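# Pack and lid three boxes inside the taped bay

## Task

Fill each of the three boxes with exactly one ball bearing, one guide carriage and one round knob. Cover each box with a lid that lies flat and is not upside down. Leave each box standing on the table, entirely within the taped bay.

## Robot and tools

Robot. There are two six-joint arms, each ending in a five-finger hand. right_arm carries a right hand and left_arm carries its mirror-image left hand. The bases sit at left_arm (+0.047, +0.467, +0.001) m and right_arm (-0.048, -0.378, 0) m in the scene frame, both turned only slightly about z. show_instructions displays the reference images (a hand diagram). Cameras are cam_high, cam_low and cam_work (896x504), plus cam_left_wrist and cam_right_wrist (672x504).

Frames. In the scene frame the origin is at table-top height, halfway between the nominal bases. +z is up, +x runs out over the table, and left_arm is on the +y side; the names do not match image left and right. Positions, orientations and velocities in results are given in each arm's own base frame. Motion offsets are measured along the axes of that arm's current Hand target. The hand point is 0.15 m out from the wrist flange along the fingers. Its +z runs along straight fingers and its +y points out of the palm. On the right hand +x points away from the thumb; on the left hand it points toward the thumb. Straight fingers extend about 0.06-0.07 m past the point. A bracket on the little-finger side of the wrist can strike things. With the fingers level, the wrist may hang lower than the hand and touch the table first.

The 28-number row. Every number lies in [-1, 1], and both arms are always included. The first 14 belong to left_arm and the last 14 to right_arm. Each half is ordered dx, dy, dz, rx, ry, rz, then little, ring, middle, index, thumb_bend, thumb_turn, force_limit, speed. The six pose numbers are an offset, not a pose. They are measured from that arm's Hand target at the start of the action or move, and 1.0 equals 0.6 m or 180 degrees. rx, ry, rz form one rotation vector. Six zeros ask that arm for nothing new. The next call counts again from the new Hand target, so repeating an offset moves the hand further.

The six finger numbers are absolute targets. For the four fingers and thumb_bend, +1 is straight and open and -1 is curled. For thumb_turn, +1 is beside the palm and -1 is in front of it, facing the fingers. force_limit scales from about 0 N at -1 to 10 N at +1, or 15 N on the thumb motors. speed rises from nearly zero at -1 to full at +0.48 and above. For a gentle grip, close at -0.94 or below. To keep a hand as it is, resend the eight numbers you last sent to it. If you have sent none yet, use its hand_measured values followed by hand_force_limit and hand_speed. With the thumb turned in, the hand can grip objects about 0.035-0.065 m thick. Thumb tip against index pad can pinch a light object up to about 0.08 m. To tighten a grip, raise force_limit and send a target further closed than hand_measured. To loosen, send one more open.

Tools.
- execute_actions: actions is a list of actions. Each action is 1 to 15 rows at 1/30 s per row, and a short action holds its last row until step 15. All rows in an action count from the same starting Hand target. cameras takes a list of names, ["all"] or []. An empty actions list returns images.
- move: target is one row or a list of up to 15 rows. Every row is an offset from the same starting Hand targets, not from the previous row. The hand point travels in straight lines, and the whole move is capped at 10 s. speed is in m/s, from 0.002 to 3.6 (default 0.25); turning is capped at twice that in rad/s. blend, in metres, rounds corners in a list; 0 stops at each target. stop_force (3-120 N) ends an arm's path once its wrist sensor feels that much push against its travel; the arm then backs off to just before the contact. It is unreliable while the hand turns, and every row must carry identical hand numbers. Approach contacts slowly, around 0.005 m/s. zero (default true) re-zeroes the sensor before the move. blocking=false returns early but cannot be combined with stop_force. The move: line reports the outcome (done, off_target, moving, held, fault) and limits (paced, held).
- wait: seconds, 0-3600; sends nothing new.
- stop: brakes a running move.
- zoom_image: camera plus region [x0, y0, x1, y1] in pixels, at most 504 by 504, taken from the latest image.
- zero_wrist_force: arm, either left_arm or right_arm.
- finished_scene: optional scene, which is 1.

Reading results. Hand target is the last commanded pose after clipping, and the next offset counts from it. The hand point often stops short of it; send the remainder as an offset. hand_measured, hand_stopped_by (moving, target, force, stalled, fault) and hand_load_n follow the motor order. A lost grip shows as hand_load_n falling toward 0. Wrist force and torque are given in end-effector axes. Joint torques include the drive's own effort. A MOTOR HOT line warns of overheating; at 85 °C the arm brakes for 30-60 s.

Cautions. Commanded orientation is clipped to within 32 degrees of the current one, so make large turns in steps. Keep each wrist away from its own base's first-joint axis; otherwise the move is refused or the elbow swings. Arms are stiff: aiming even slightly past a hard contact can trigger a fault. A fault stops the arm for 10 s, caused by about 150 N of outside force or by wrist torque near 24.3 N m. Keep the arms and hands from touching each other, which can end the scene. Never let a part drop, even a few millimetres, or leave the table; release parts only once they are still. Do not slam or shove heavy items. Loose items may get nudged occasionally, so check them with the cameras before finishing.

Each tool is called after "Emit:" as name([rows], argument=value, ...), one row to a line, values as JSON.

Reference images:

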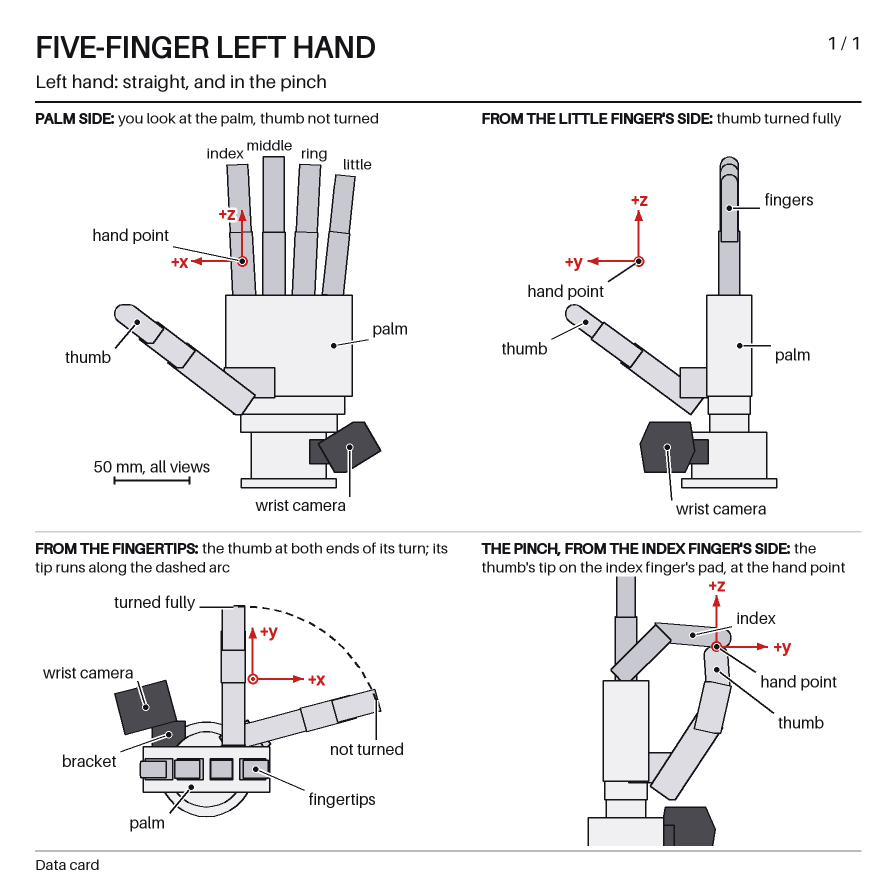

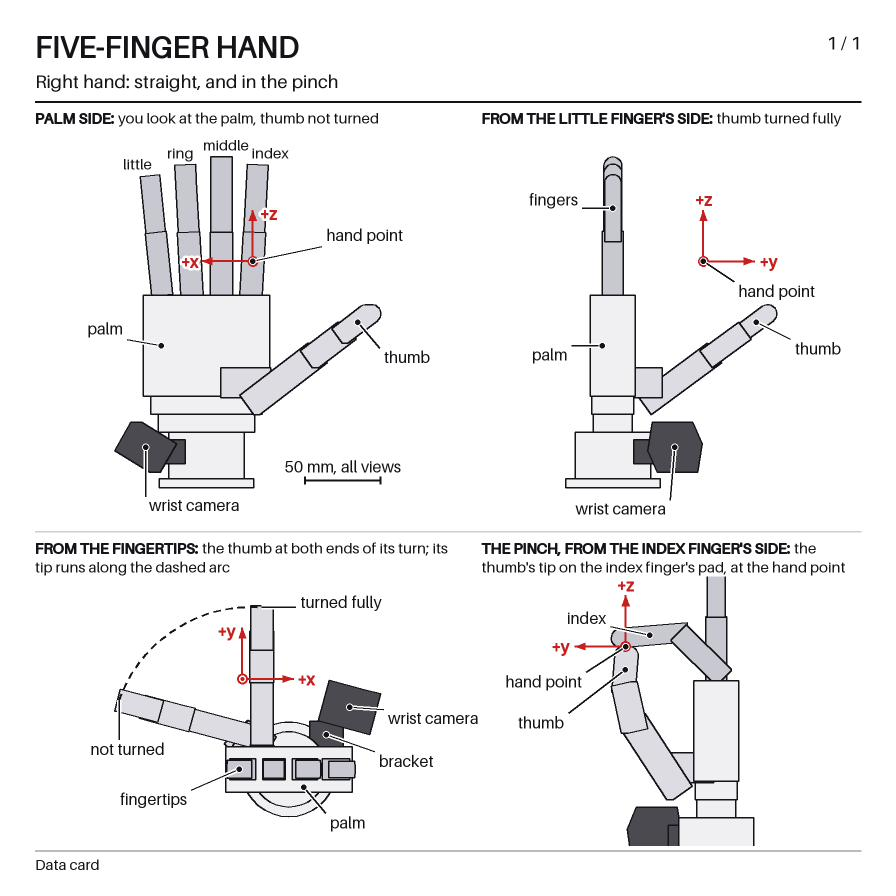

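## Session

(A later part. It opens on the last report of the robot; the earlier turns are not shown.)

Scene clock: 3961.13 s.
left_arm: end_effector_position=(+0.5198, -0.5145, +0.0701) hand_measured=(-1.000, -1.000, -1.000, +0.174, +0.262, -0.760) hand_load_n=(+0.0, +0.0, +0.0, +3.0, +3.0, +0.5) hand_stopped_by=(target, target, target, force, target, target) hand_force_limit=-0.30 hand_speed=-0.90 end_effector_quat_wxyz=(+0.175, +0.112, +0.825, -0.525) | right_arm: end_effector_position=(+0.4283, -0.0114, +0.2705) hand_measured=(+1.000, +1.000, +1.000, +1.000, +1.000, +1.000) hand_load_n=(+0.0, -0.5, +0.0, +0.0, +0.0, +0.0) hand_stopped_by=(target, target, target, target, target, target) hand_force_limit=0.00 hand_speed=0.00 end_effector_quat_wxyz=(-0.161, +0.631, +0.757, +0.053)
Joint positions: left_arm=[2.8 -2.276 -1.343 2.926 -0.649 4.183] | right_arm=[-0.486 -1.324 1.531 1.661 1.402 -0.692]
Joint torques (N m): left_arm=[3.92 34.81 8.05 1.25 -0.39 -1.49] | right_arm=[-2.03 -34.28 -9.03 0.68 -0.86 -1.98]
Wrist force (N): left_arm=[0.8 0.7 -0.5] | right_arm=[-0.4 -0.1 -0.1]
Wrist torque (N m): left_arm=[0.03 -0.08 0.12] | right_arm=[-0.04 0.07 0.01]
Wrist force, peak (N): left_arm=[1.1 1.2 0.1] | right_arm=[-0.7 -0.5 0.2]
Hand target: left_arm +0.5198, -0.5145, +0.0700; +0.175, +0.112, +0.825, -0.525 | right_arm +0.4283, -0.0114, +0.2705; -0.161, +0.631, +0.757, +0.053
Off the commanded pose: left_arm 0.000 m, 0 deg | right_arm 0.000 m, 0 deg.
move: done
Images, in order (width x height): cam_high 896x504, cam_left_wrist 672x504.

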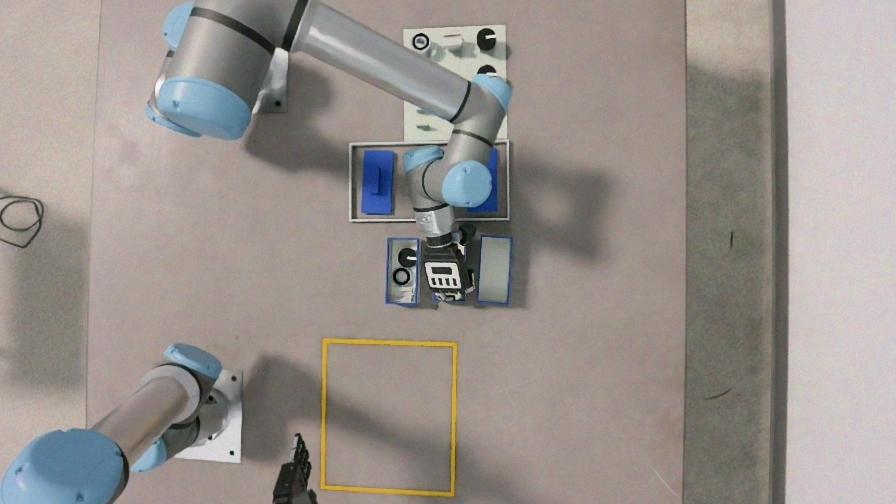

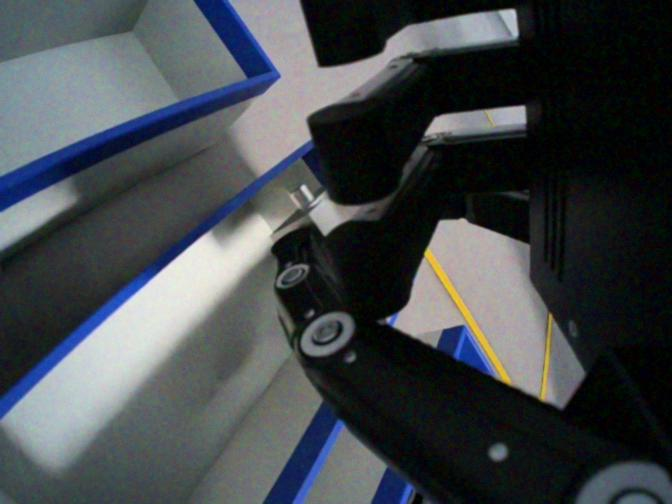

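Emit:
move(target=[0.0329,0.0669,0.0312,0,0,0,-1,-1,-1,-0.3,0.26,-0.76,-0.3,-0.9,0,0,0,0,0,0,1,1,1,1,1,1,0,0], speed=0.02, stop_force=4, cameras=["cam_left_wrist"])

Scene clock: 3973.10 s.
left_arm: end_effector_position=(+0.5197, -0.5145, +0.0219) hand_measured=(-1.000, -1.000, -1.000, +0.174, +0.262, -0.760) hand_load_n=(+0.0, +0.0, +0.0, +3.5, +2.0, +0.0) hand_stopped_by=(target, target, target, force, target, target) hand_force_limit=-0.30 hand_speed=-0.90 end_effector_quat_wxyz=(+0.175, +0.112, +0.825, -0.525) | right_arm: end_effector_position=(+0.4283, -0.0114, +0.2705) hand_measured=(+1.000, +1.000, +1.000, +1.000, +1.000, +1.000) hand_load_n=(+0.0, +0.0, +0.0, +0.0, +0.0, +0.0) hand_stopped_by=(target, target, target, target, target, target) hand_force_limit=0.00 hand_speed=0.00 end_effector_quat_wxyz=(-0.161, +0.631, +0.757, +0.053)
Joint positions: left_arm=[2.8 -2.334 -1.379 3.019 -0.649 4.183] | right_arm=[-0.486 -1.324 1.531 1.661 1.402 -0.692]
Joint torques (N m): left_arm=[-6.09 57.97 19.27 -3.01 1.13 -0.75] | right_arm=[-2.41 -33.25 -8.72 0.77 -0.74 -1.91]
Wrist force (N): left_arm=[-1.4 -4.7 -2.8] | right_arm=[-0.1 -0.3 0.3]
Wrist torque (N m): left_arm=[-0.21 -0.04 0.15] | right_arm=[-0.09 0.02 0.03]
Wrist force, peak (N): left_arm=[-1.5 -5.5 -3.1] | right_arm=[-0.4 -0.6 0.3]
Hand target: left_arm +0.5197, -0.5145, +0.0220; +0.175, +0.112, +0.825, -0.525 | right_arm +0.4283, -0.0114, +0.2705; -0.161, +0.631, +0.757, +0.053
Off the commanded pose: left_arm 0.000 m, 0 deg | right_arm 0.000 m, 0 deg.
move: contact (left_arm)

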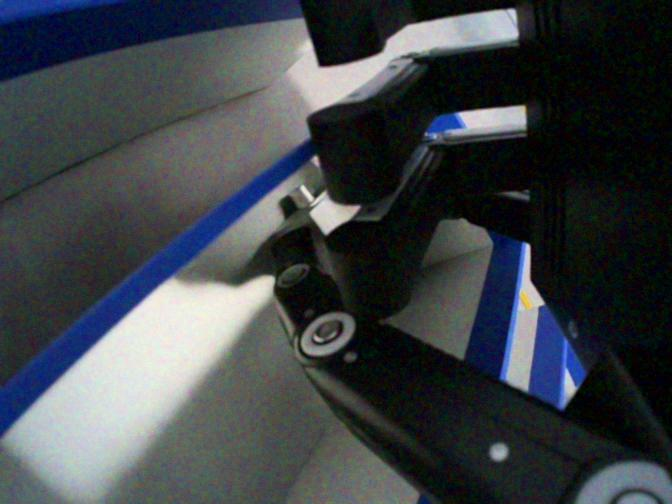

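Emit:
move([
  [0,0,0,0,0,0,-1,-1,-1,-0.3,0.476,-0.76,-0.3,-0.6,0,0,0,0,0,0,1,1,1,1,1,1,0,0],
  [0,0,0,0,0,0,-1,-1,-1,0.25,0.476,-0.76,-0.3,-0.8,0,0,0,0,0,0,1,1,1,1,1,1,0,0],
  [-0.0861,-0.1753,-0.0817,0,0,0,-1,-1,-1,0.25,0.476,-0.76,-0.3,-0.8,0,0,0,0,0,0,1,1,1,1,1,1,0,0],
], speed=[0.05,0.05,0.07], cameras=["cam_left_wrist","cam_work"])

Emit:
zoom_image(camera="cam_work", region=[380, 220, 480, 320])

Scene clock: 3988.63 s.
left_arm: end_effector_position=(+0.5198, -0.5146, +0.1489) hand_measured=(-1.000, -1.000, -1.000, +0.250, +0.474, -0.760) hand_load_n=(+0.0, +0.0, +0.0, +0.0, +0.0, +0.0) hand_stopped_by=(target, target, target, target, target, target) hand_force_limit=-0.30 hand_speed=-0.80 end_effector_quat_wxyz=(+0.175, +0.112, +0.825, -0.525) | right_arm: end_effector_position=(+0.4283, -0.0114, +0.2705) hand_measured=(+1.000, +1.000, +1.000, +1.000, +1.000, +1.000) hand_load_n=(+0.0, +0.0, +0.0, +0.5, +0.0, +0.0) hand_stopped_by=(target, target, target, target, target, target) hand_force_limit=0.00 hand_speed=0.00 end_effector_quat_wxyz=(-0.161, +0.631, +0.757, +0.053)
Joint positions: left_arm=[2.8 -2.202 -1.254 2.762 -0.65 4.182] | right_arm=[-0.486 -1.324 1.531 1.661 1.402 -0.692]
Joint torques (N m): left_arm=[-6.35 61.89 29.29 -2.65 1.84 1.43] | right_arm=[-1.91 -33.09 -9.68 0.77 -0.78 -2.05]
Wrist force (N): left_arm=[0.1 -0.8 -1.0] | right_arm=[-0.3 -0.3 0.0]
Wrist torque (N m): left_arm=[-0.03 -0.08 0.01] | right_arm=[-0.07 0.05 0.01]
Wrist force, peak (N): left_arm=[-1.7 -5.5 -2.7] | right_arm=[-0.4 -0.6 0.1]
Hand target: left_arm +0.5198, -0.5146, +0.1490; +0.175, +0.112, +0.825, -0.525 | right_arm +0.4283, -0.0114, +0.2705; -0.161, +0.631, +0.757, +0.053
Off the commanded pose: left_arm 0.000 m, 0 deg | right_arm 0.000 m, 0 deg.
move: done
Images, in order (width x height): cam_work 896x504, cam_left_wrist 672x504.

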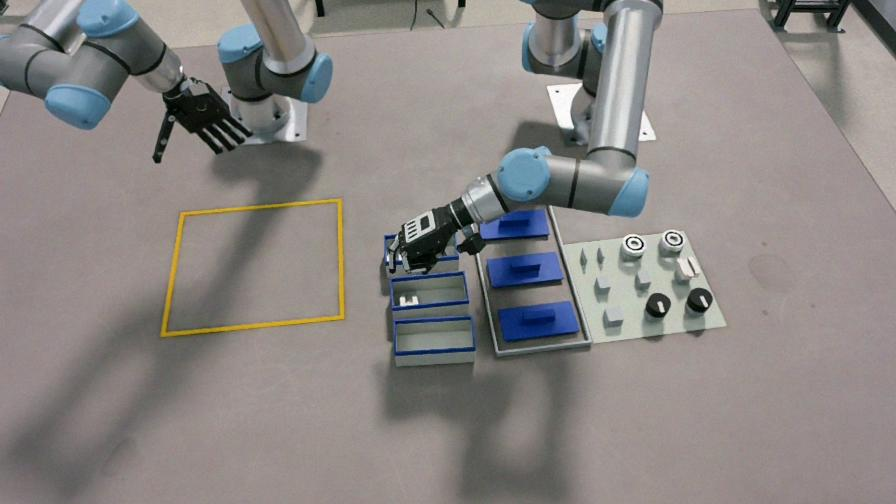

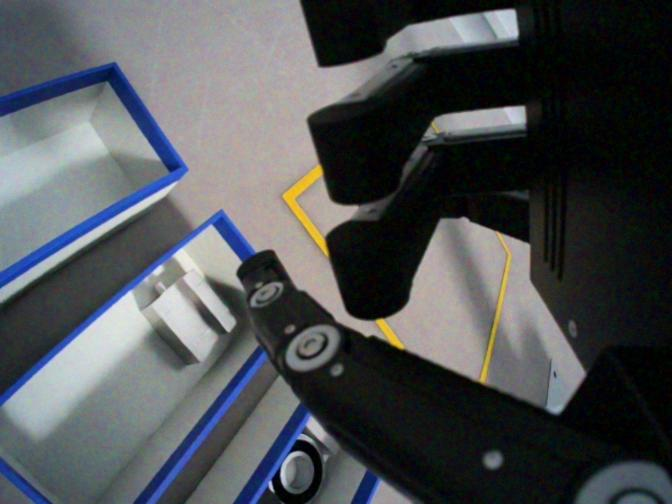

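Scaled by 5.040 from the camera's image (finer frame: 1280x720).

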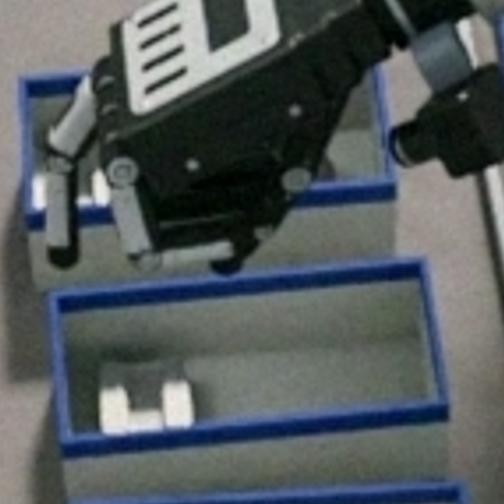

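Emit:
move(target=[-0.00274,0.39877,-0.85232,0,0,0,-1,-1,-1,0.34,0.476,-0.76,-0.4,0,0,0,0,0,0,0,1,1,1,1,1,1,0,0], speed=0.28, cameras=["cam_left_wrist","cam_high"])

Emit:
zoom_image(camera="cam_high", region=[428, 228, 518, 308])

Scene clock: 4013.53 s.
left_arm: end_effector_position=(+0.5219, +0.0499, +0.1493) hand_measured=(-1.000, -1.000, -1.000, +0.340, +0.474, -0.760) hand_load_n=(+0.0, +0.0, +0.0, +0.0, +0.0, +0.0) hand_stopped_by=(target, target, target, target, target, target) hand_force_limit=-0.40 hand_speed=0.00 end_effector_quat_wxyz=(+0.175, +0.112, +0.825, -0.525) | right_arm: end_effector_position=(+0.4283, -0.0114, +0.2705) hand_measured=(+1.000, +1.000, +1.000, +1.000, +1.000, +1.000) hand_load_n=(+0.0, +0.0, +0.0, +0.0, +0.0, +0.0) hand_stopped_by=(target, target, target, target, target, target) hand_force_limit=0.00 hand_speed=0.00 end_effector_quat_wxyz=(-0.161, +0.631, +0.757, +0.053)
Joint positions: left_arm=[3.866 -2.311 -1.506 1.361 -0.656 6.164] | right_arm=[-0.486 -1.324 1.531 1.661 1.402 -0.692]
Joint torques (N m): left_arm=[12.03 33.92 26.08 -4.35 -1.09 1.54] | right_arm=[-1.69 -33.3 -9.34 0.65 -0.71 -2.13]
Wrist force (N): left_arm=[0.0 -0.2 -1.0] | right_arm=[-0.4 -0.2 0.2]
Wrist torque (N m): left_arm=[0.00 -0.03 -0.12] | right_arm=[-0.07 0.07 0.01]
Wrist force, peak (N): left_arm=[0.0 0.5 -2.0] | right_arm=[-0.7 -0.4 0.2]
Hand target: left_arm +0.5219, +0.0500, +0.1493; +0.175, +0.112, +0.825, -0.525 | right_arm +0.4283, -0.0114, +0.2705; -0.161, +0.631, +0.757, +0.053
Off the commanded pose: left_arm 0.000 m, 0 deg | right_arm 0.000 m, 0 deg.
move: done
Images, in order (width x height): cam_high 896x504, cam_left_wrist 672x504.

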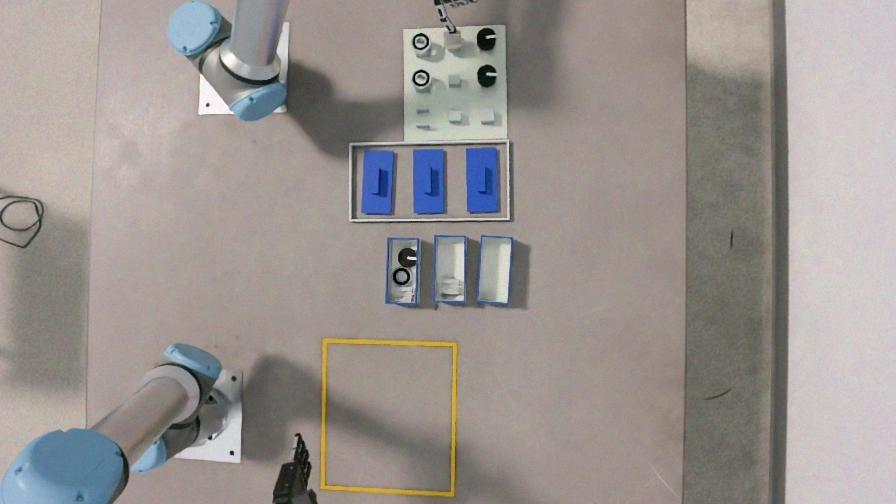

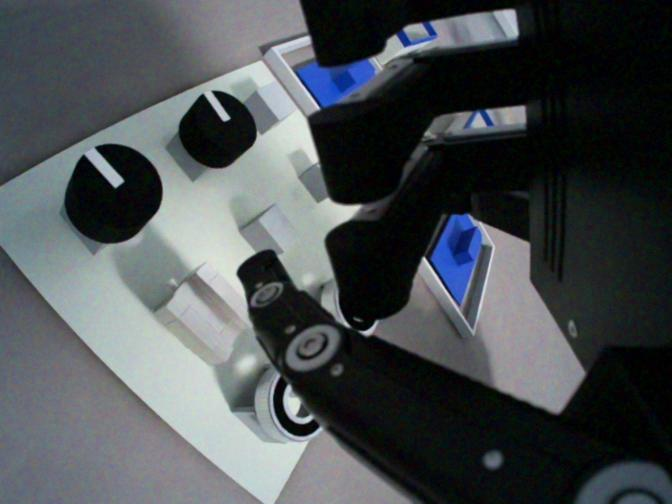

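Scaled by 5.600 from the camera's image (finer frame: 1280x720).

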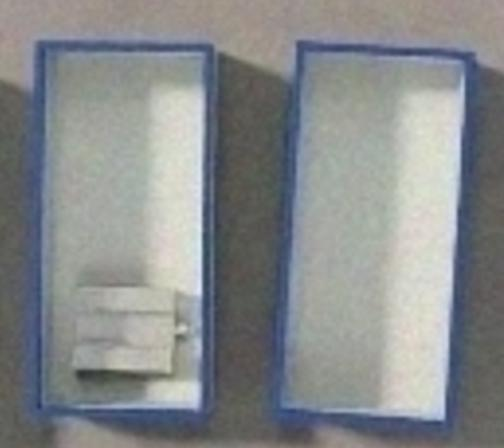

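Emit:
move([
  [0.0508,0.1035,0.0483,0,0,0,-1,-1,-1,0.34,0.476,-0.76,-0.4,0,0,0,0,0,0,0,1,1,1,1,1,1,0,0],
  [0.072,0.14656,0.06834,0,0,0,-1,-1,-1,0.34,0.476,-0.76,-0.4,0,0,0,0,0,0,0,1,1,1,1,1,1,0,0],
], speed=[0.12,0.03], blend=[0.005,0], stop_force=4, cameras=["cam_left_wrist"])

Emit:
move([
  [0,0,0,0,0,0,-1,-1,-1,0.34,0.26,-0.76,-0.3,-0.6,0,0,0,0,0,0,1,1,1,1,1,1,0,0],
  [0,0,0,0,0,0,-1,-1,-1,-0.3,0.26,-0.76,-0.3,-0.9,0,0,0,0,0,0,1,1,1,1,1,1,0,0],
], cameras=["cam_left_wrist"])

Scene clock: 4025.60 s.
left_arm: end_effector_position=(+0.5218, +0.0501, +0.0431) hand_measured=(-1.000, -1.000, -1.000, +0.340, +0.474, -0.760) hand_load_n=(+0.0, +0.0, +0.0, +0.0, +0.0, +0.0) hand_stopped_by=(target, target, target, target, target, target) hand_force_limit=-0.40 hand_speed=0.00 end_effector_quat_wxyz=(+0.175, +0.112, +0.825, -0.525) | right_arm: end_effector_position=(+0.4283, -0.0114, +0.2705) hand_measured=(+1.000, +1.000, +1.000, +1.000, +1.000, +1.000) hand_load_n=(+0.0, +0.0, +0.0, +0.0, +0.0, +0.0) hand_stopped_by=(target, target, target, target, target, target) hand_force_limit=0.00 hand_speed=0.00 end_effector_quat_wxyz=(-0.161, +0.631, +0.757, +0.053)
Joint positions: left_arm=[3.866 -2.485 -1.515 1.545 -0.657 6.164] | right_arm=[-0.486 -1.324 1.531 1.661 1.402 -0.692]
Joint torques (N m): left_arm=[-14.29 35.93 20.46 -0.48 0.71 -1.4] | right_arm=[-1.69 -32.54 -9.22 0.64 -0.8 -2.03]
Wrist force (N): left_arm=[0.2 0.0 -0.9] | right_arm=[-0.4 -0.4 0.0]
Wrist torque (N m): left_arm=[0.03 -0.04 -0.05] | right_arm=[-0.08 0.07 0.00]
Wrist force, peak (N): left_arm=[-0.1 -0.9 -1.3] | right_arm=[-0.7 -0.4 0.1]
Hand target: left_arm +0.5218, +0.0501, +0.0431; +0.175, +0.112, +0.825, -0.525 | right_arm +0.4283, -0.0114, +0.2705; -0.161, +0.631, +0.757, +0.053
Off the commanded pose: left_arm 0.000 m, 0 deg | right_arm 0.000 m, 0 deg.
move: done

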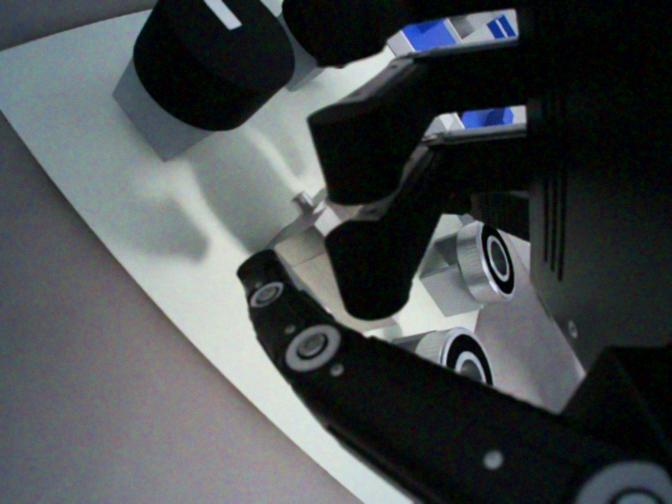

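Scene clock: 4027.10 s.
left_arm: end_effector_position=(+0.5218, +0.0501, +0.0431) hand_measured=(-1.000, -1.000, -1.000, +0.184, +0.260, -0.760) hand_load_n=(+0.0, +0.0, +0.0, +3.0, +2.0, +0.0) hand_stopped_by=(target, target, target, force, target, target) hand_force_limit=-0.30 hand_speed=-0.90 end_effector_quat_wxyz=(+0.175, +0.112, +0.825, -0.525) | right_arm: end_effector_position=(+0.4283, -0.0114, +0.2705) hand_measured=(+1.000, +1.000, +1.000, +1.000, +1.000, +1.000) hand_load_n=(+0.0, +0.0, +0.0, +0.0, +0.0, +0.0) hand_stopped_by=(target, target, target, target, target, target) hand_force_limit=0.00 hand_speed=0.00 end_effector_quat_wxyz=(-0.161, +0.631, +0.757, +0.053)
Joint positions: left_arm=[3.866 -2.485 -1.515 1.545 -0.657 6.164] | right_arm=[-0.486 -1.324 1.531 1.661 1.402 -0.692]
Joint torques (N m): left_arm=[-13.86 34.9 20.25 -0.88 0.02 -1.42] | right_arm=[-1.43 -32.49 -9.4 0.73 -0.78 -1.96]
Wrist force (N): left_arm=[-1.0 -4.0 -1.7] | right_arm=[-0.4 -0.5 -0.1]
Wrist torque (N m): left_arm=[-0.15 -0.02 -0.03] | right_arm=[-0.09 0.07 0.00]
Wrist force, peak (N): left_arm=[-1.2 -4.0 -1.9] | right_arm=[-0.6 -0.3 0.0]
Hand target: left_arm +0.5218, +0.0501, +0.0431; +0.175, +0.112, +0.825, -0.525 | right_arm +0.4283, -0.0114, +0.2705; -0.161, +0.631, +0.757, +0.053
Off the commanded pose: left_arm 0.000 m, 0 deg | right_arm 0.000 m, 0 deg.
move: done

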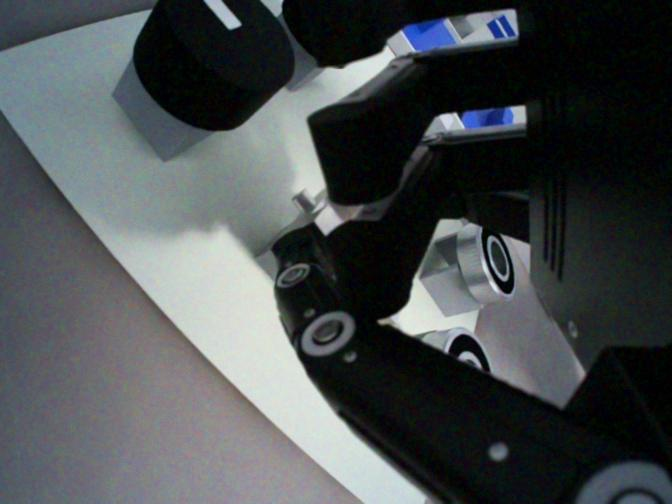

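Emit:
move([
  [-0.07456,-0.1518,-0.07078,0,0,0,-1,-1,-1,-0.3,0.26,-0.76,-0.3,-0.9,0,0,0,0,0,0,1,1,1,1,1,1,0,0],
  [-0.22993,-0.49428,0.8192,0,0,0,-1,-1,-1,-0.3,0.26,-0.76,-0.3,-0.9,0,0,0,0,0,0,1,1,1,1,1,1,0,0],
], speed=[0.1,0.2], blend=[0.03,0], cameras=["cam_left_wrist","cam_work","cam_high"])

Emit:
zoom_image(camera="cam_high", region=[428, 228, 518, 308])

Scene clock: 4055.10 s.
left_arm: end_effector_position=(+0.6228, -0.5208, +0.1546) hand_measured=(-1.000, -1.000, -1.000, +0.184, +0.262, -0.760) hand_load_n=(+0.0, +0.0, +0.0, +2.5, +3.0, +0.0) hand_stopped_by=(target, target, target, force, target, target) hand_force_limit=-0.30 hand_speed=-0.90 end_effector_quat_wxyz=(+0.175, +0.112, +0.825, -0.525) | right_arm: end_effector_position=(+0.4283, -0.0114, +0.2705) hand_measured=(+1.000, +1.000, +1.000, +1.000, +1.000, +1.000) hand_load_n=(+0.0, +0.5, +0.0, +0.0, +0.0, +0.0) hand_stopped_by=(target, target, target, target, target, target) hand_force_limit=0.00 hand_speed=0.00 end_effector_quat_wxyz=(-0.161, +0.631, +0.757, +0.053)
Joint positions: left_arm=[2.843 -2.462 -0.786 2.516 -0.616 4.231] | right_arm=[-0.486 -1.324 1.531 1.661 1.402 -0.692]
Joint torques (N m): left_arm=[-14.39 43.64 32.4 -2.9 -0.8 -1.7] | right_arm=[-1.77 -33.17 -8.98 0.63 -0.76 -2.06]
Wrist force (N): left_arm=[0.9 0.9 -0.7] | right_arm=[-0.2 -0.2 0.1]
Wrist torque (N m): left_arm=[0.07 -0.05 0.12] | right_arm=[-0.07 0.04 0.02]
Wrist force, peak (N): left_arm=[-1.2 -4.2 -1.9] | right_arm=[-0.8 -0.2 0.2]
Hand target: left_arm +0.6228, -0.5208, +0.1546; +0.175, +0.112, +0.825, -0.525 | right_arm +0.4283, -0.0114, +0.2705; -0.161, +0.631, +0.757, +0.053
Off the commanded pose: left_arm 0.000 m, 0 deg | right_arm 0.000 m, 0 deg.
move: done
Images, in order (width x height): cam_high 896x504, cam_work 896x504, cam_left_wrist 672x504.

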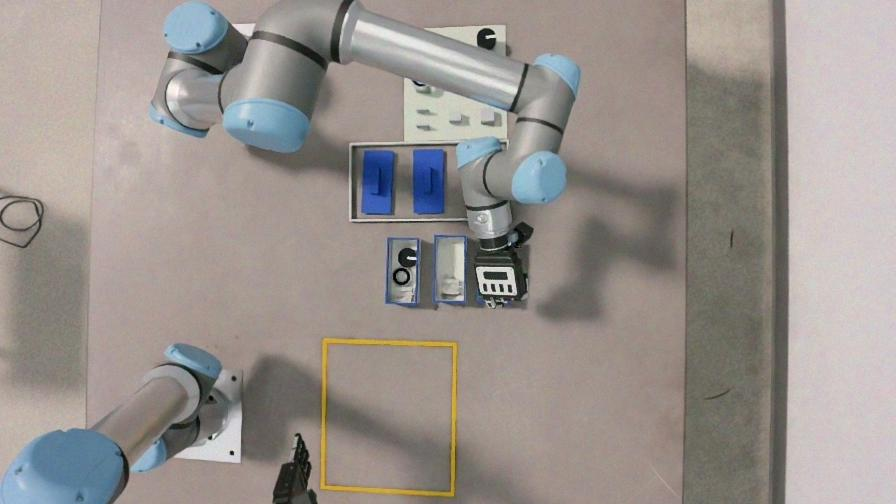

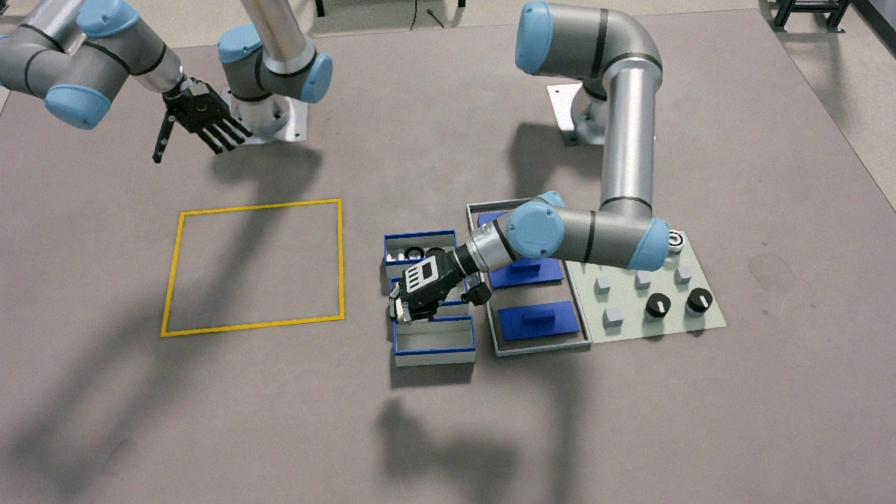

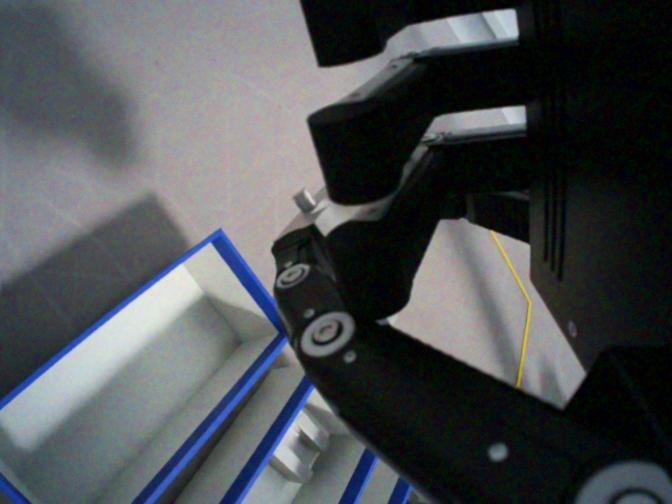

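Scaled by 5.600 from the camera's image (finer frame: 1280x720).

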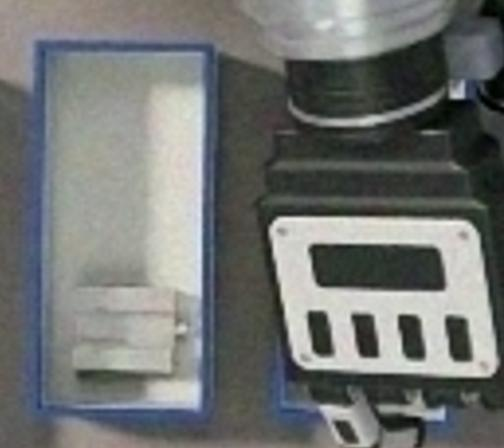

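Emit:
move([
  [0.0574,0.1168,0.0545,0,0,0,-1,-1,-1,-0.3,0.26,-0.76,-0.3,-0.9,0,0,0,0,0,0,1,1,1,1,1,1,0,0],
  [0.0902,0.1837,0.0856,0,0,0,-1,-1,-1,-0.3,0.26,-0.76,-0.3,-0.9,0,0,0,0,0,0,1,1,1,1,1,1,0,0],
], speed=[0.1,0.02], blend=[0.004,0], stop_force=4.5, cameras=["cam_left_wrist"])

Scene clock: 4068.87 s.
left_arm: end_effector_position=(+0.6227, -0.5207, +0.0245) hand_measured=(-1.000, -1.000, -1.000, +0.184, +0.262, -0.760) hand_load_n=(+0.0, +0.0, +0.0, +2.5, +2.5, +0.5) hand_stopped_by=(target, target, target, force, target, target) hand_force_limit=-0.30 hand_speed=-0.90 end_effector_quat_wxyz=(+0.175, +0.112, +0.825, -0.525) | right_arm: end_effector_position=(+0.4283, -0.0114, +0.2705) hand_measured=(+1.000, +1.000, +1.000, +1.000, +1.000, +1.000) hand_load_n=(+0.0, +0.0, +0.0, +0.0, +0.0, +0.0) hand_stopped_by=(target, target, target, target, target, target) hand_force_limit=0.00 hand_speed=0.00 end_effector_quat_wxyz=(-0.161, +0.631, +0.757, +0.053)
Joint positions: left_arm=[2.844 -2.556 -0.95 2.773 -0.616 4.231] | right_arm=[-0.486 -1.324 1.531 1.661 1.402 -0.692]
Joint torques (N m): left_arm=[10.49 70.94 27.5 -3.15 -0.97 0.51] | right_arm=[-1.44 -32.34 -8.44 0.74 -0.72 -1.95]
Wrist force (N): left_arm=[-0.9 -3.8 -1.3] | right_arm=[-0.5 -0.3 0.1]
Wrist torque (N m): left_arm=[-0.12 -0.08 0.20] | right_arm=[-0.09 0.08 0.00]
Wrist force, peak (N): left_arm=[-5.6 -15.2 -3.6] | right_arm=[-0.7 -0.2 0.2]
Hand target: left_arm +0.6227, -0.5207, +0.0245; +0.175, +0.112, +0.825, -0.525 (not the last commanded pose) | right_arm +0.4283, -0.0114, +0.2705; -0.161, +0.631, +0.757, +0.053
Off the commanded pose: left_arm 0.003 m, 0 deg | right_arm 0.000 m, 0 deg.
move: contact (left_arm); path passed 1 of 2 targets

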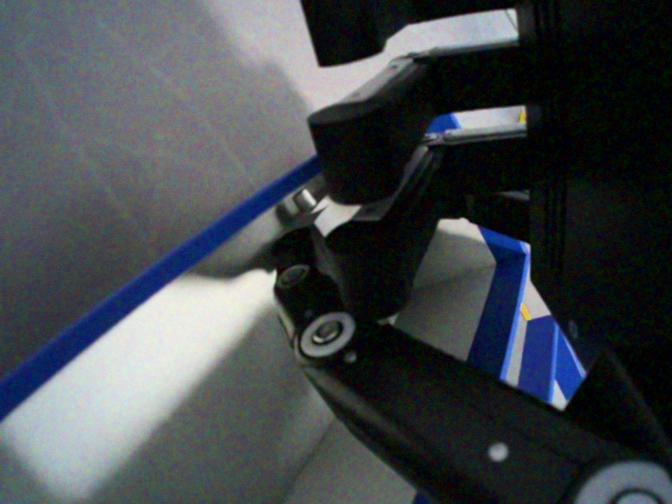

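Emit:
move([
  [0,0,0,0,0,0,-1,-1,-1,-0.3,0.476,-0.76,-0.3,-0.6,0,0,0,0,0,0,1,1,1,1,1,1,0,0],
  [0,0,0,0,0,0,-1,-1,-1,0.25,0.476,-0.76,-0.3,-0.8,0,0,0,0,0,0,1,1,1,1,1,1,0,0],
  [-0.0861,-0.1753,-0.0817,0,0,0,-1,-1,-1,0.25,0.476,-0.76,-0.3,-0.8,0,0,0,0,0,0,1,1,1,1,1,1,0,0],
], speed=[0.05,0.05,0.07], cameras=["cam_left_wrist","cam_work"])

Emit:
zoom_image(camera="cam_work", region=[380, 270, 480, 370])

Scene clock: 4083.97 s.
left_arm: end_effector_position=(+0.6228, -0.5208, +0.1514) hand_measured=(-1.000, -1.000, -1.000, +0.250, +0.476, -0.760) hand_load_n=(+0.0, +0.0, +0.0, +0.0, +0.0, +0.0) hand_stopped_by=(target, target, target, target, target, target) hand_force_limit=-0.30 hand_speed=-0.80 end_effector_quat_wxyz=(+0.175, +0.112, +0.825, -0.525) | right_arm: end_effector_position=(+0.4283, -0.0114, +0.2705) hand_measured=(+1.000, +1.000, +1.000, +1.000, +1.000, +1.000) hand_load_n=(+0.0, +0.0, +0.0, +0.0, +0.0, +0.0) hand_stopped_by=(target, target, target, target, target, target) hand_force_limit=0.00 hand_speed=0.00 end_effector_quat_wxyz=(-0.161, +0.631, +0.757, +0.053)
Joint positions: left_arm=[2.843 -2.463 -0.792 2.523 -0.617 4.231] | right_arm=[-0.486 -1.324 1.531 1.661 1.402 -0.692]
Joint torques (N m): left_arm=[-9.55 69.91 30.81 -2.58 2.45 1.34] | right_arm=[-0.67 -32.43 -8.79 0.75 -0.74 -2.04]
Wrist force (N): left_arm=[0.7 -0.2 -1.1] | right_arm=[-0.6 -0.5 0.0]
Wrist torque (N m): left_arm=[0.02 -0.09 -0.04] | right_arm=[-0.09 0.10 0.00]
Wrist force, peak (N): left_arm=[-0.7 -4.7 -2.2] | right_arm=[-0.6 -0.5 0.1]
Hand target: left_arm +0.6228, -0.5208, +0.1515; +0.175, +0.112, +0.825, -0.525 | right_arm +0.4283, -0.0114, +0.2705; -0.161, +0.631, +0.757, +0.053
Off the commanded pose: left_arm 0.000 m, 0 deg | right_arm 0.000 m, 0 deg.
move: done
Images, in order (width x height): cam_work 896x504, cam_left_wrist 672x504.

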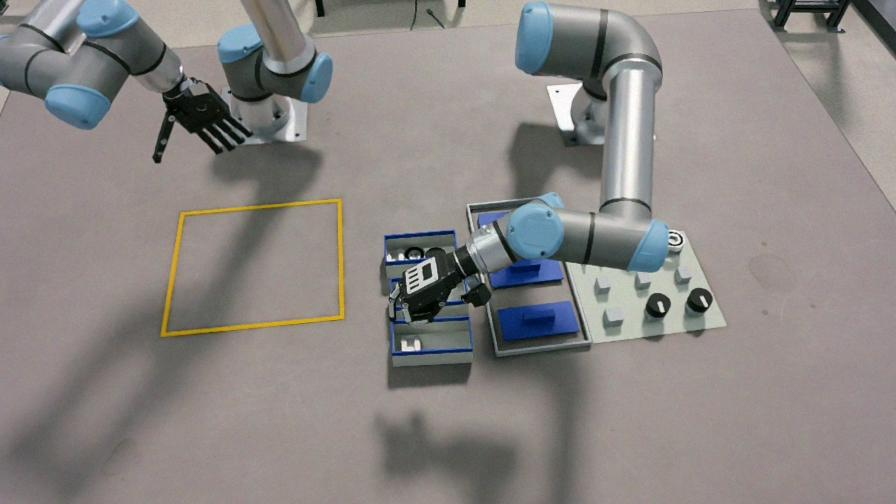

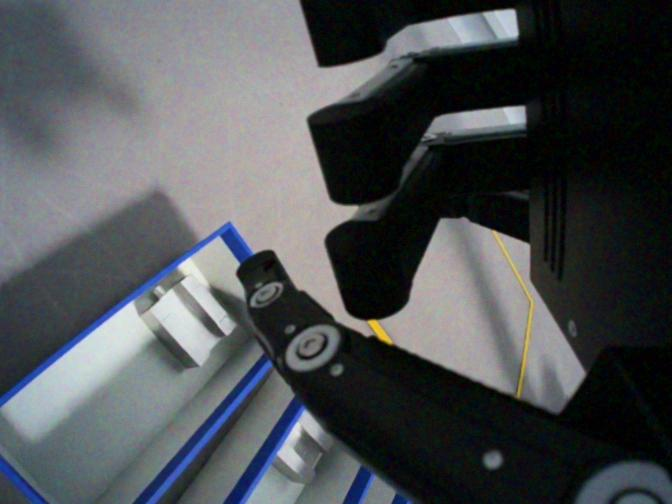

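Scaled by 5.040 from the camera's image (finer frame: 1280x720).

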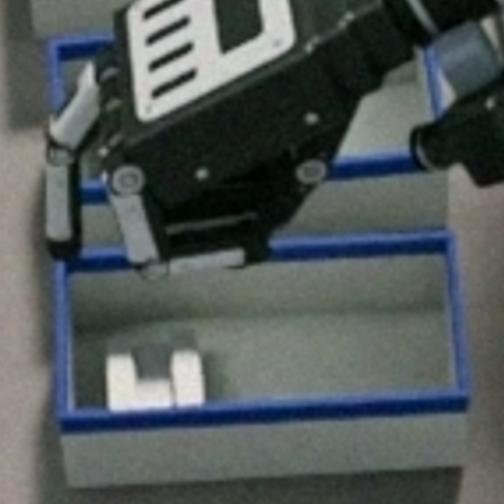

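Emit:
move(target=[0.27705,0.21123,-0.73842,-0.1,0,0,-1,-1,-1,0.15,1,-0.76,-0.4,0,0,0,0,0,0,0,1,1,1,1,1,1,0,0], speed=0.28, cameras=["cam_left_wrist","cam_high"])

Emit:
zoom_image(camera="cam_high", region=[428, 228, 518, 308])

Scene clock: 4102.00 s.
left_arm: end_effector_position=(+0.4418, -0.0657, +0.1504) hand_measured=(-1.000, -1.000, -1.000, +0.150, +1.000, -0.760) hand_load_n=(+0.0, +0.0, +0.0, +0.0, +0.0, +0.0) hand_stopped_by=(target, target, target, target, target, target) hand_force_limit=-0.40 hand_speed=0.00 end_effector_quat_wxyz=(+0.190, +0.083, +0.897, -0.390) | right_arm: end_effector_position=(+0.4283, -0.0114, +0.2705) hand_measured=(+1.000, +1.000, +1.000, +1.000, +1.000, +1.000) hand_load_n=(-0.5, +0.0, +0.0, +0.0, +0.0, +0.0) hand_stopped_by=(target, target, target, target, target, target) hand_force_limit=0.00 hand_speed=0.00 end_effector_quat_wxyz=(-0.161, +0.631, +0.757, +0.053)
Joint positions: left_arm=[3.687 -1.915 -1.84 1.959 -0.694 5.548] | right_arm=[-0.486 -1.324 1.531 1.661 1.402 -0.692]
Joint torques (N m): left_arm=[13.5 16.08 3.91 -4.68 -0.36 1.45] | right_arm=[-0.92 -31.81 -9.16 0.63 -0.77 -2.09]
Wrist force (N): left_arm=[0.4 -0.4 -0.3] | right_arm=[-0.3 -0.3 0.1]
Wrist torque (N m): left_arm=[-0.05 -0.09 -0.05] | right_arm=[-0.07 0.06 0.02]
Wrist force, peak (N): left_arm=[0.7 0.9 -1.1] | right_arm=[-0.5 -0.6 0.2]
Hand target: left_arm +0.4417, -0.0656, +0.1504; +0.190, +0.083, +0.897, -0.390 | right_arm +0.4283, -0.0114, +0.2705; -0.161, +0.631, +0.757, +0.053
Off the commanded pose: left_arm 0.000 m, 0 deg | right_arm 0.000 m, 0 deg.
move: done
Images, in order (width x height): cam_high 896x504, cam_left_wrist 672x504.

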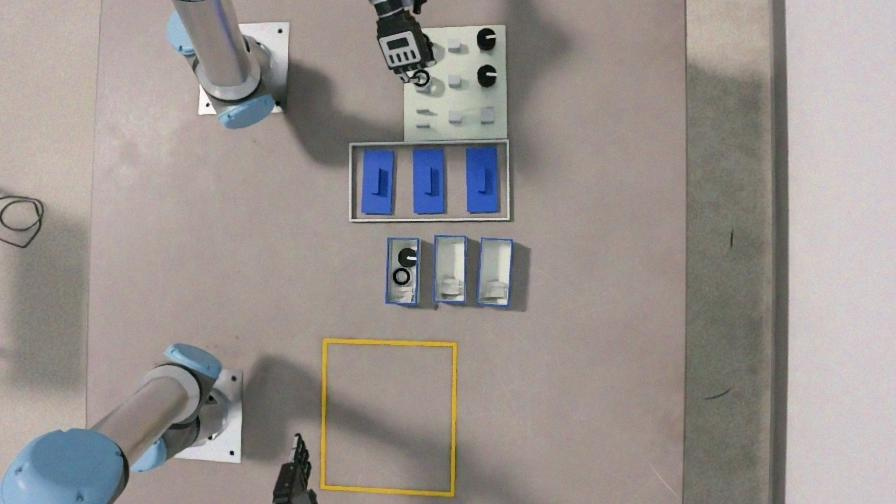

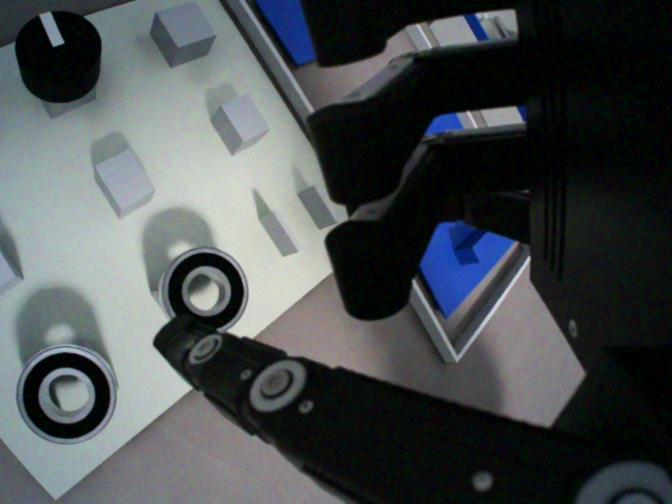

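Scaled by 5.600 from the camera's image (finer frame: 1280x720).

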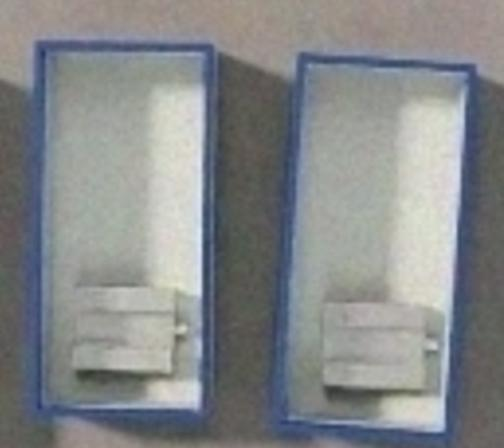

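Emit:
move([
  [0.05084,0.08348,0.07788,0,0,0,-1,-1,-1,0.15,1,-0.76,-0.4,0,0,0,0,0,0,0,1,1,1,1,1,1,0,0],
  [0.07212,0.11842,0.11048,0,0,0,-1,-1,-1,0.15,1,-0.76,-0.4,0,0,0,0,0,0,0,1,1,1,1,1,1,0,0],
], speed=[0.12,0.03], blend=[0.005,0], stop_force=4, cameras=["cam_left_wrist"])

Emit:
move([
  [0,0,0,0,0,0,-1,-1,-1,0.15,0.86,-0.76,-0.3,-0.6,0,0,0,0,0,0,1,1,1,1,1,1,0,0],
  [0,0,0,0,0,0,-1,-1,-1,-0.5,0.86,-0.76,-0.3,-0.9,0,0,0,0,0,0,1,1,1,1,1,1,0,0],
], cameras=["cam_left_wrist"])

Scene clock: 4114.40 s.
left_arm: end_effector_position=(+0.4417, -0.0656, +0.0440) hand_measured=(-1.000, -1.000, -1.000, +0.150, +1.000, -0.760) hand_load_n=(+0.5, +0.0, +0.0, +0.0, +0.0, +0.0) hand_stopped_by=(target, target, target, target, target, target) hand_force_limit=-0.40 hand_speed=0.00 end_effector_quat_wxyz=(+0.190, +0.083, +0.897, -0.390) | right_arm: end_effector_position=(+0.4283, -0.0114, +0.2705) hand_measured=(+1.000, +1.000, +1.000, +1.000, +1.000, +1.000) hand_load_n=(+0.0, +0.0, +0.0, +0.0, -0.5, +0.0) hand_stopped_by=(target, target, target, target, target, target) hand_force_limit=0.00 hand_speed=0.00 end_effector_quat_wxyz=(-0.161, +0.631, +0.757, +0.053)
Joint positions: left_arm=[3.687 -2.093 -1.922 2.218 -0.694 5.548] | right_arm=[-0.486 -1.324 1.531 1.661 1.402 -0.692]
Joint torques (N m): left_arm=[-13.61 20.42 -0.56 -0.52 2.61 -1.41] | right_arm=[-0.78 -32.13 -9.31 0.67 -0.86 -1.96]
Wrist force (N): left_arm=[0.6 -0.3 -0.3] | right_arm=[-0.6 -0.3 0.3]
Wrist torque (N m): left_arm=[-0.05 -0.08 0.13] | right_arm=[-0.08 0.09 0.00]
Wrist force, peak (N): left_arm=[0.8 -0.4 -0.7] | right_arm=[-0.7 -0.2 0.2]
Hand target: left_arm +0.4417, -0.0656, +0.0440; +0.190, +0.083, +0.897, -0.390 | right_arm +0.4283, -0.0114, +0.2705; -0.161, +0.631, +0.757, +0.053
Off the commanded pose: left_arm 0.000 m, 0 deg | right_arm 0.000 m, 0 deg.
move: done

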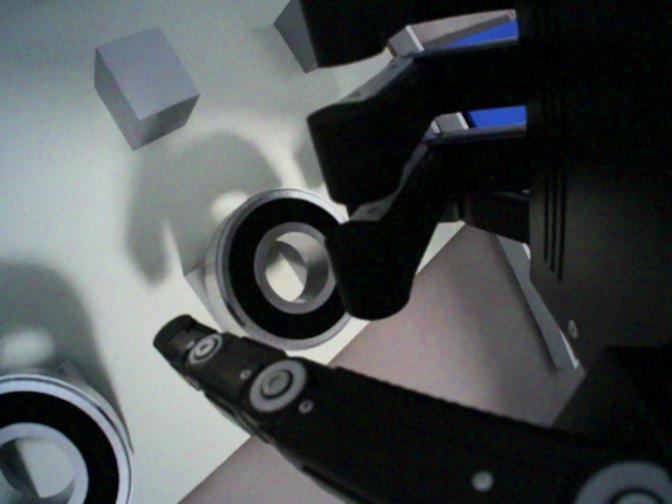

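Scene clock: 4116.03 s.
left_arm: end_effector_position=(+0.4417, -0.0656, +0.0440) hand_measured=(-1.000, -1.000, -1.000, -0.080, +0.862, -0.760) hand_load_n=(+0.0, +0.0, +0.0, +4.5, +3.5, +0.0) hand_stopped_by=(target, target, target, force, target, target) hand_force_limit=-0.30 hand_speed=-0.90 end_effector_quat_wxyz=(+0.190, +0.083, +0.897, -0.390) | right_arm: end_effector_position=(+0.4283, -0.0114, +0.2705) hand_measured=(+1.000, +1.000, +1.000, +1.000, +1.000, +1.000) hand_load_n=(-0.5, +0.0, +0.0, +0.0, -0.5, +0.0) hand_stopped_by=(target, target, target, target, target, target) hand_force_limit=0.00 hand_speed=0.00 end_effector_quat_wxyz=(-0.161, +0.631, +0.757, +0.053)
Joint positions: left_arm=[3.687 -2.093 -1.922 2.218 -0.694 5.548] | right_arm=[-0.486 -1.324 1.531 1.661 1.402 -0.692]
Joint torques (N m): left_arm=[-13.07 20.07 -0.75 -1.07 2.63 -1.28] | right_arm=[-0.99 -32.29 -9.46 0.7 -0.71 -1.97]
Wrist force (N): left_arm=[0.9 0.7 0.2] | right_arm=[-0.5 -0.5 0.0]
Wrist torque (N m): left_arm=[0.04 -0.09 0.12] | right_arm=[-0.10 0.08 0.00]
Wrist force, peak (N): left_arm=[1.3 0.2 -0.1] | right_arm=[-0.7 -0.2 0.2]
Hand target: left_arm +0.4417, -0.0656, +0.0440; +0.190, +0.083, +0.897, -0.390 | right_arm +0.4283, -0.0114, +0.2705; -0.161, +0.631, +0.757, +0.053
Off the commanded pose: left_arm 0.000 m, 0 deg | right_arm 0.000 m, 0 deg.
move: done

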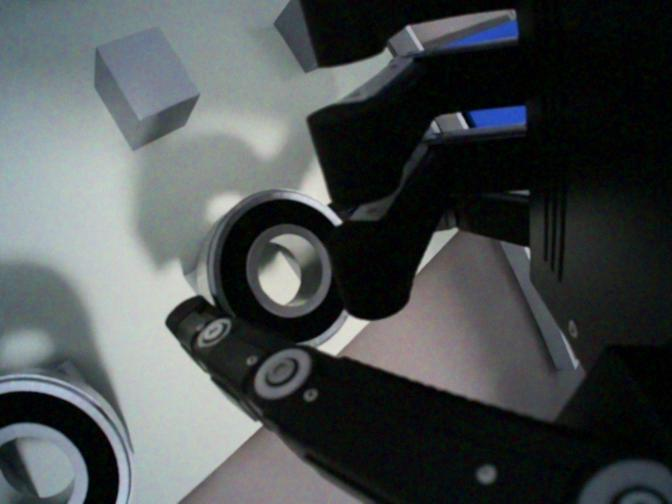

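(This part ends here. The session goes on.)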